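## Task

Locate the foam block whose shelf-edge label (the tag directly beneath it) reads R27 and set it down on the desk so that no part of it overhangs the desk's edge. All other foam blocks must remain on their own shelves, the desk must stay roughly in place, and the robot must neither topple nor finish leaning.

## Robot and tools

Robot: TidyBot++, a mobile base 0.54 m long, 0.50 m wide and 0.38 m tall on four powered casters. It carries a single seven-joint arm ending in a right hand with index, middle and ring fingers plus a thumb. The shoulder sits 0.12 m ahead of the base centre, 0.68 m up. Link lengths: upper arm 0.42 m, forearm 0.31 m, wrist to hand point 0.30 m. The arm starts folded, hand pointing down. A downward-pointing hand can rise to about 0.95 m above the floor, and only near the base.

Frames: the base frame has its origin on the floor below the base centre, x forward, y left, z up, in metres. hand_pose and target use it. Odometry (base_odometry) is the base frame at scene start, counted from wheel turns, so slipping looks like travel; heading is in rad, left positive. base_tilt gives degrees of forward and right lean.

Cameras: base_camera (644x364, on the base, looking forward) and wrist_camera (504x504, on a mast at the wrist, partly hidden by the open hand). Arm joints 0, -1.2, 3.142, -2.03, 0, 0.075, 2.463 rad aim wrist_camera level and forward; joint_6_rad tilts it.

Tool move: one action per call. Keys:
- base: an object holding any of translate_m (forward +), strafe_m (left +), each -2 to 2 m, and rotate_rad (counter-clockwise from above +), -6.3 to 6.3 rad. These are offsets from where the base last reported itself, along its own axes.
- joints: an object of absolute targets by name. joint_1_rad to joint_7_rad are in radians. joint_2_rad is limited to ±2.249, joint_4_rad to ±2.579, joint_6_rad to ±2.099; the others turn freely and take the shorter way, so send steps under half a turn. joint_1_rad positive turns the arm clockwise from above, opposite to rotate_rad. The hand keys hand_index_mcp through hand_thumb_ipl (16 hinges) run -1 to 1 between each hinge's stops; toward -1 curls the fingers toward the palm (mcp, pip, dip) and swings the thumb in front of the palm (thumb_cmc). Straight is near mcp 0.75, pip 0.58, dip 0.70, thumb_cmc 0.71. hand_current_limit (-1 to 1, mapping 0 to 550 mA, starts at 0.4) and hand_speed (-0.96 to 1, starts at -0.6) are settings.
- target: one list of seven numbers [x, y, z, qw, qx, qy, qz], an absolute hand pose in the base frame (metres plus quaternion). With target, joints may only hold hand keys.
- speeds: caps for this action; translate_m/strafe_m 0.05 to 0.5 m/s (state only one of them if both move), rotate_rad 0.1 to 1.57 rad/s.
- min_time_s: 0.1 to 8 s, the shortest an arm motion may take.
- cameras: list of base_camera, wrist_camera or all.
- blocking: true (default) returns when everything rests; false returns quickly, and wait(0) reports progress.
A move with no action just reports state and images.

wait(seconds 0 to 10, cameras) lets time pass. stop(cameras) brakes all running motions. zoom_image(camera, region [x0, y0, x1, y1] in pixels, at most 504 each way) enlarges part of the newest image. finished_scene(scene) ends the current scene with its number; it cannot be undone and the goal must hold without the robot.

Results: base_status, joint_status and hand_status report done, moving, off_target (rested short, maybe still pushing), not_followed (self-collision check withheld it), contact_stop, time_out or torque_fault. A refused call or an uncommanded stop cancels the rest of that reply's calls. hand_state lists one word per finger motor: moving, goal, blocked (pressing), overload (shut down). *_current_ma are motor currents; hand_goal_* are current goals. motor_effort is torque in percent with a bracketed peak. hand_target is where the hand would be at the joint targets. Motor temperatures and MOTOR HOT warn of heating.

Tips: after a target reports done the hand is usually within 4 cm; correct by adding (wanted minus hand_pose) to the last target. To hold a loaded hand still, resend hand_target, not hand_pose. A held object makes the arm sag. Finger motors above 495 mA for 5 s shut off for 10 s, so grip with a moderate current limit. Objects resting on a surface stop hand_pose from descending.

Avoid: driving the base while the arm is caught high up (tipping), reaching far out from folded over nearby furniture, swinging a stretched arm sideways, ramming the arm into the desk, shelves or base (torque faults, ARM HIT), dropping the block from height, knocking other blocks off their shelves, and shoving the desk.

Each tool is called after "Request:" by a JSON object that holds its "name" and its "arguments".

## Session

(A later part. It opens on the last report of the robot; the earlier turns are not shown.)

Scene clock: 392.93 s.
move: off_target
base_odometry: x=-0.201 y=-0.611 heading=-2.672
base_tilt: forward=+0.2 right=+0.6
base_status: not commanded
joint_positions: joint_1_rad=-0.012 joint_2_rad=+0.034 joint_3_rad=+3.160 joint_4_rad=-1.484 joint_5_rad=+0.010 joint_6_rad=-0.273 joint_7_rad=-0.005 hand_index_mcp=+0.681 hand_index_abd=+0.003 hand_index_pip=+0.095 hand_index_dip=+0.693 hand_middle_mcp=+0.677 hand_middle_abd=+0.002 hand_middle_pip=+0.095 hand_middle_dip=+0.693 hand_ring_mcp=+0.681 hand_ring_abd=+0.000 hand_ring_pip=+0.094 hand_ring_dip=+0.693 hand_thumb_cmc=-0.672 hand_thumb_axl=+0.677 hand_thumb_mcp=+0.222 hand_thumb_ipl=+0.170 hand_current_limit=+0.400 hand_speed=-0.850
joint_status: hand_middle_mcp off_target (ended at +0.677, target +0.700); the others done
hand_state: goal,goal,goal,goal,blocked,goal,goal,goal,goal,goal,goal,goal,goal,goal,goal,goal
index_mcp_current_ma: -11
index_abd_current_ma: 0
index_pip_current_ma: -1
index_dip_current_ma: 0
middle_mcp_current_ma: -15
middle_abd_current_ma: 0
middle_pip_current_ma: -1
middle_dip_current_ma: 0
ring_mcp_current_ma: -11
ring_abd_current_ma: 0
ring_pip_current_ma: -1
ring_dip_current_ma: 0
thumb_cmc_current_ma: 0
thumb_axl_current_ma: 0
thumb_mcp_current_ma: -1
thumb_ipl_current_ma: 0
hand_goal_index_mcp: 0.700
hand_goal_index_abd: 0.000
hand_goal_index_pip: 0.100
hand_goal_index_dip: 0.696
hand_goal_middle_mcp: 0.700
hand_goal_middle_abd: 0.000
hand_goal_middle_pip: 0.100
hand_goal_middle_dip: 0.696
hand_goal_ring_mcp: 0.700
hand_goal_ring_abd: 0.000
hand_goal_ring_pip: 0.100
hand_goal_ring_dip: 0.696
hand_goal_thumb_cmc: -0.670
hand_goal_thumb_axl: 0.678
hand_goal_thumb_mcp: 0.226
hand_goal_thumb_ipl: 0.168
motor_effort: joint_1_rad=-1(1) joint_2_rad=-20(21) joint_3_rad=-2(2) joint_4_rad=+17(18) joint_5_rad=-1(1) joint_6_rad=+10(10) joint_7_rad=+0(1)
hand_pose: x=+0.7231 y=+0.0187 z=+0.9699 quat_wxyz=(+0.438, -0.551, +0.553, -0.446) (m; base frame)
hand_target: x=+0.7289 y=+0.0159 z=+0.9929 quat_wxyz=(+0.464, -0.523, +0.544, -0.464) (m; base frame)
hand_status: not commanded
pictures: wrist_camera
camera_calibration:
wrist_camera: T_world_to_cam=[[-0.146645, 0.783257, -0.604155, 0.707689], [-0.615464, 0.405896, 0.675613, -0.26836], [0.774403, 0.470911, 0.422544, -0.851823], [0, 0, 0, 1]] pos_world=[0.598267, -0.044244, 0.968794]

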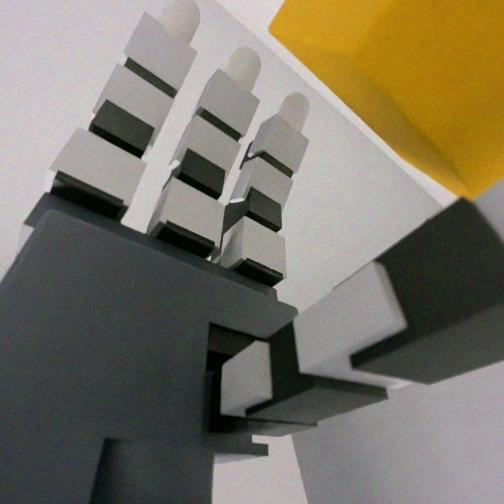

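Request:
{"name": "move", "arguments": {"joints": {"joint_2_rad":0.15,"joint_4_rad":-0.93,"joint_6_rad":-0.80}, "min_time_s": 3}}

Request:
{"name": "move", "arguments": {"base": {"translate_m":-0.5}}}

Request:
{"name": "move", "arguments": {"joints": {"joint_1_rad":-0.35,"joint_2_rad":-1.2,"joint_3_rad":3.142,"joint_4_rad":-2.03,"joint_5_rad":0,"joint_6_rad":-0.3,"joint_7_rad":2.463}, "min_time_s": 3, "cameras": ["wrist_camera"]}}

Request:
{"name": "zoom_image", "arguments": {"camera": "wrist_camera", "region": [280, 100, 504, 324]}}

Scene clock: 402.07 s.
move: done
base_odometry: x=-0.201 y=-0.611 heading=-2.672
base_tilt: forward=+0.2 right=+0.6
base_status: not commanded
joint_positions: joint_1_rad=-0.012 joint_2_rad=+0.123 joint_3_rad=+3.160 joint_4_rad=-0.967 joint_5_rad=+0.010 joint_6_rad=-0.716 joint_7_rad=-0.005 hand_index_mcp=+0.681 hand_index_abd=+0.003 hand_index_pip=+0.095 hand_index_dip=+0.693 hand_middle_mcp=+0.677 hand_middle_abd=+0.002 hand_middle_pip=+0.095 hand_middle_dip=+0.693 hand_ring_mcp=+0.681 hand_ring_abd=+0.000 hand_ring_pip=+0.094 hand_ring_dip=+0.693 hand_thumb_cmc=-0.672 hand_thumb_axl=+0.677 hand_thumb_mcp=+0.222 hand_thumb_ipl=+0.170 hand_current_limit=+0.400 hand_speed=-0.850
joint_status: all done
hand_state: goal,goal,goal,goal,blocked,goal,goal,goal,goal,goal,goal,goal,goal,goal,goal,goal
index_mcp_current_ma: -11
index_abd_current_ma: 0
index_pip_current_ma: -1
index_dip_current_ma: 0
middle_mcp_current_ma: -15
middle_abd_current_ma: 0
middle_pip_current_ma: -1
middle_dip_current_ma: 0
ring_mcp_current_ma: -11
ring_abd_current_ma: 0
ring_pip_current_ma: -1
ring_dip_current_ma: 0
thumb_cmc_current_ma: 0
thumb_axl_current_ma: 0
thumb_mcp_current_ma: -1
thumb_ipl_current_ma: 0
hand_goal_index_mcp: 0.700
hand_goal_index_abd: 0.000
hand_goal_index_pip: 0.100
hand_goal_index_dip: 0.696
hand_goal_middle_mcp: 0.700
hand_goal_middle_abd: 0.000
hand_goal_middle_pip: 0.100
hand_goal_middle_dip: 0.696
hand_goal_ring_mcp: 0.700
hand_goal_ring_abd: 0.000
hand_goal_ring_pip: 0.100
hand_goal_ring_dip: 0.696
hand_goal_thumb_cmc: -0.670
hand_goal_thumb_axl: 0.678
hand_goal_thumb_mcp: 0.226
hand_goal_thumb_ipl: 0.168
motor_effort: joint_1_rad=+0(1) joint_2_rad=-22(23) joint_3_rad=-2(2) joint_4_rad=+16(19) joint_5_rad=-1(1) joint_6_rad=+9(11) joint_7_rad=-1(1)
hand_pose: x=+0.7231 y=+0.0186 z=+1.0917 quat_wxyz=(+0.433, -0.553, +0.557, -0.443) (m; base frame)
hand_target: x=+0.7217 y=+0.0126 z=+1.0739 quat_wxyz=(+0.413, -0.553, +0.588, -0.422) (m; base frame)
hand_status: not commanded
pictures: none

Scene clock: 404.47 s.
move: done
base_odometry: x=+0.245 y=-0.385 heading=-2.673
base_tilt: forward=+0.2 right=+0.6
base_status: done
joint_positions: joint_1_rad=-0.012 joint_2_rad=+0.142 joint_3_rad=+3.160 joint_4_rad=-0.964 joint_5_rad=+0.011 joint_6_rad=-0.721 joint_7_rad=-0.005 hand_index_mcp=+0.683 hand_index_abd=+0.002 hand_index_pip=+0.095 hand_index_dip=+0.693 hand_middle_mcp=+0.679 hand_middle_abd=+0.001 hand_middle_pip=+0.095 hand_middle_dip=+0.693 hand_ring_mcp=+0.683 hand_ring_abd=+0.000 hand_ring_pip=+0.094 hand_ring_dip=+0.693 hand_thumb_cmc=-0.670 hand_thumb_axl=+0.677 hand_thumb_mcp=+0.223 hand_thumb_ipl=+0.170 hand_current_limit=+0.400 hand_speed=-0.850
joint_status: not commanded
hand_state: goal,goal,goal,goal,blocked,goal,goal,goal,goal,goal,goal,goal,goal,goal,goal,goal
index_mcp_current_ma: -9
index_abd_current_ma: 0
index_pip_current_ma: -1
index_dip_current_ma: 0
middle_mcp_current_ma: -13
middle_abd_current_ma: 0
middle_pip_current_ma: -1
middle_dip_current_ma: 0
ring_mcp_current_ma: -10
ring_abd_current_ma: 0
ring_pip_current_ma: -1
ring_dip_current_ma: 0
thumb_cmc_current_ma: 0
thumb_axl_current_ma: 0
thumb_mcp_current_ma: -1
thumb_ipl_current_ma: 0
hand_goal_index_mcp: 0.700
hand_goal_index_abd: 0.000
hand_goal_index_pip: 0.100
hand_goal_index_dip: 0.696
hand_goal_middle_mcp: 0.700
hand_goal_middle_abd: 0.000
hand_goal_middle_pip: 0.100
hand_goal_middle_dip: 0.696
hand_goal_ring_mcp: 0.700
hand_goal_ring_abd: 0.000
hand_goal_ring_pip: 0.100
hand_goal_ring_dip: 0.696
hand_goal_thumb_cmc: -0.670
hand_goal_thumb_axl: 0.678
hand_goal_thumb_mcp: 0.226
hand_goal_thumb_ipl: 0.168
motor_effort: joint_1_rad=-1(2) joint_2_rad=-23(27) joint_3_rad=-2(3) joint_4_rad=+16(17) joint_5_rad=-1(1) joint_6_rad=+9(10) joint_7_rad=+0(1)
hand_pose: x=+0.7300 y=+0.0184 z=+1.0807 quat_wxyz=(+0.427, -0.558, +0.562, -0.437) (m; base frame)
hand_target: x=+0.7217 y=+0.0126 z=+1.0739 quat_wxyz=(+0.413, -0.553, +0.588, -0.422) (m; base frame)
hand_status: not commanded
pictures: none

Scene clock: 408.13 s.
move: done
base_odometry: x=+0.245 y=-0.385 heading=-2.673
base_tilt: forward=+0.2 right=+0.6
base_status: not commanded
joint_positions: joint_1_rad=-0.334 joint_2_rad=-1.183 joint_3_rad=+3.160 joint_4_rad=-1.997 joint_5_rad=+0.011 joint_6_rad=-0.409 joint_7_rad=+2.409 hand_index_mcp=+0.703 hand_index_abd=+0.002 hand_index_pip=+0.099 hand_index_dip=+0.693 hand_middle_mcp=+0.704 hand_middle_abd=+0.001 hand_middle_pip=+0.099 hand_middle_dip=+0.693 hand_ring_mcp=+0.704 hand_ring_abd=+0.001 hand_ring_pip=+0.098 hand_ring_dip=+0.693 hand_thumb_cmc=-0.664 hand_thumb_axl=+0.677 hand_thumb_mcp=+0.225 hand_thumb_ipl=+0.170 hand_current_limit=+0.400 hand_speed=-0.850
joint_status: all done
hand_state: goal,goal,goal,goal,goal,goal,goal,goal,goal,goal,goal,goal,goal,goal,goal,goal
index_mcp_current_ma: 1
index_abd_current_ma: 0
index_pip_current_ma: 0
index_dip_current_ma: 0
middle_mcp_current_ma: 1
middle_abd_current_ma: 0
middle_pip_current_ma: 0
middle_dip_current_ma: 0
ring_mcp_current_ma: 1
ring_abd_current_ma: 0
ring_pip_current_ma: 0
ring_dip_current_ma: 0
thumb_cmc_current_ma: 2
thumb_axl_current_ma: 0
thumb_mcp_current_ma: 0
thumb_ipl_current_ma: 0
hand_goal_index_mcp: 0.700
hand_goal_index_abd: 0.000
hand_goal_index_pip: 0.100
hand_goal_index_dip: 0.696
hand_goal_middle_mcp: 0.700
hand_goal_middle_abd: 0.000
hand_goal_middle_pip: 0.100
hand_goal_middle_dip: 0.696
hand_goal_ring_mcp: 0.700
hand_goal_ring_abd: 0.000
hand_goal_ring_pip: 0.100
hand_goal_ring_dip: 0.696
hand_goal_thumb_cmc: -0.670
hand_goal_thumb_axl: 0.678
hand_goal_thumb_mcp: 0.226
hand_goal_thumb_ipl: 0.168
on_its_own: hand_middle_mcp moved +0.025 to your old target +0.700
motor_effort: joint_1_rad=+0(2) joint_2_rad=+14(25) joint_3_rad=-2(3) joint_4_rad=+14(18) joint_5_rad=+0(1) joint_6_rad=+10(11) joint_7_rad=+0(2)
hand_pose: x=+0.2455 y=-0.0439 z=+1.2043 quat_wxyz=(-0.207, -0.483, -0.311, -0.792) (m; base frame)
hand_target: x=+0.2278 y=-0.0347 z=+1.2220 quat_wxyz=(-0.226, -0.436, -0.311, -0.814) (m; base frame)
hand_status: not commanded
pictures: wrist_camera
camera_calibration:
wrist_camera: T_world_to_cam=[[0.318078, -0.944875, -0.0776997, 0.00430476], [-0.479345, -0.0895714, -0.873044, 1.11465], [0.817958, 0.314941, -0.481412, 0.519569], [0, 0, 0, 1]] pos_world=[0.107947, -0.0597252, 1.2236]

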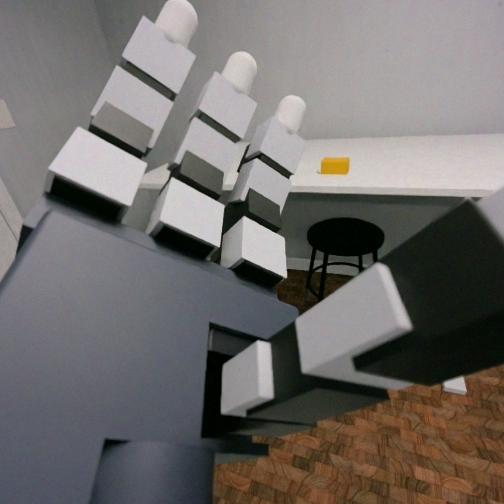

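Scaled by 2.250.

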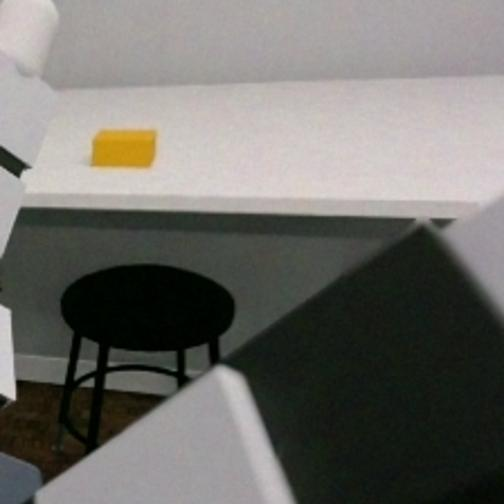

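The block is resting on the desk, clear of the edge.

Request:
{"name": "finished_scene", "arguments": {"scene": 2}}

The scene is finished: the task was done.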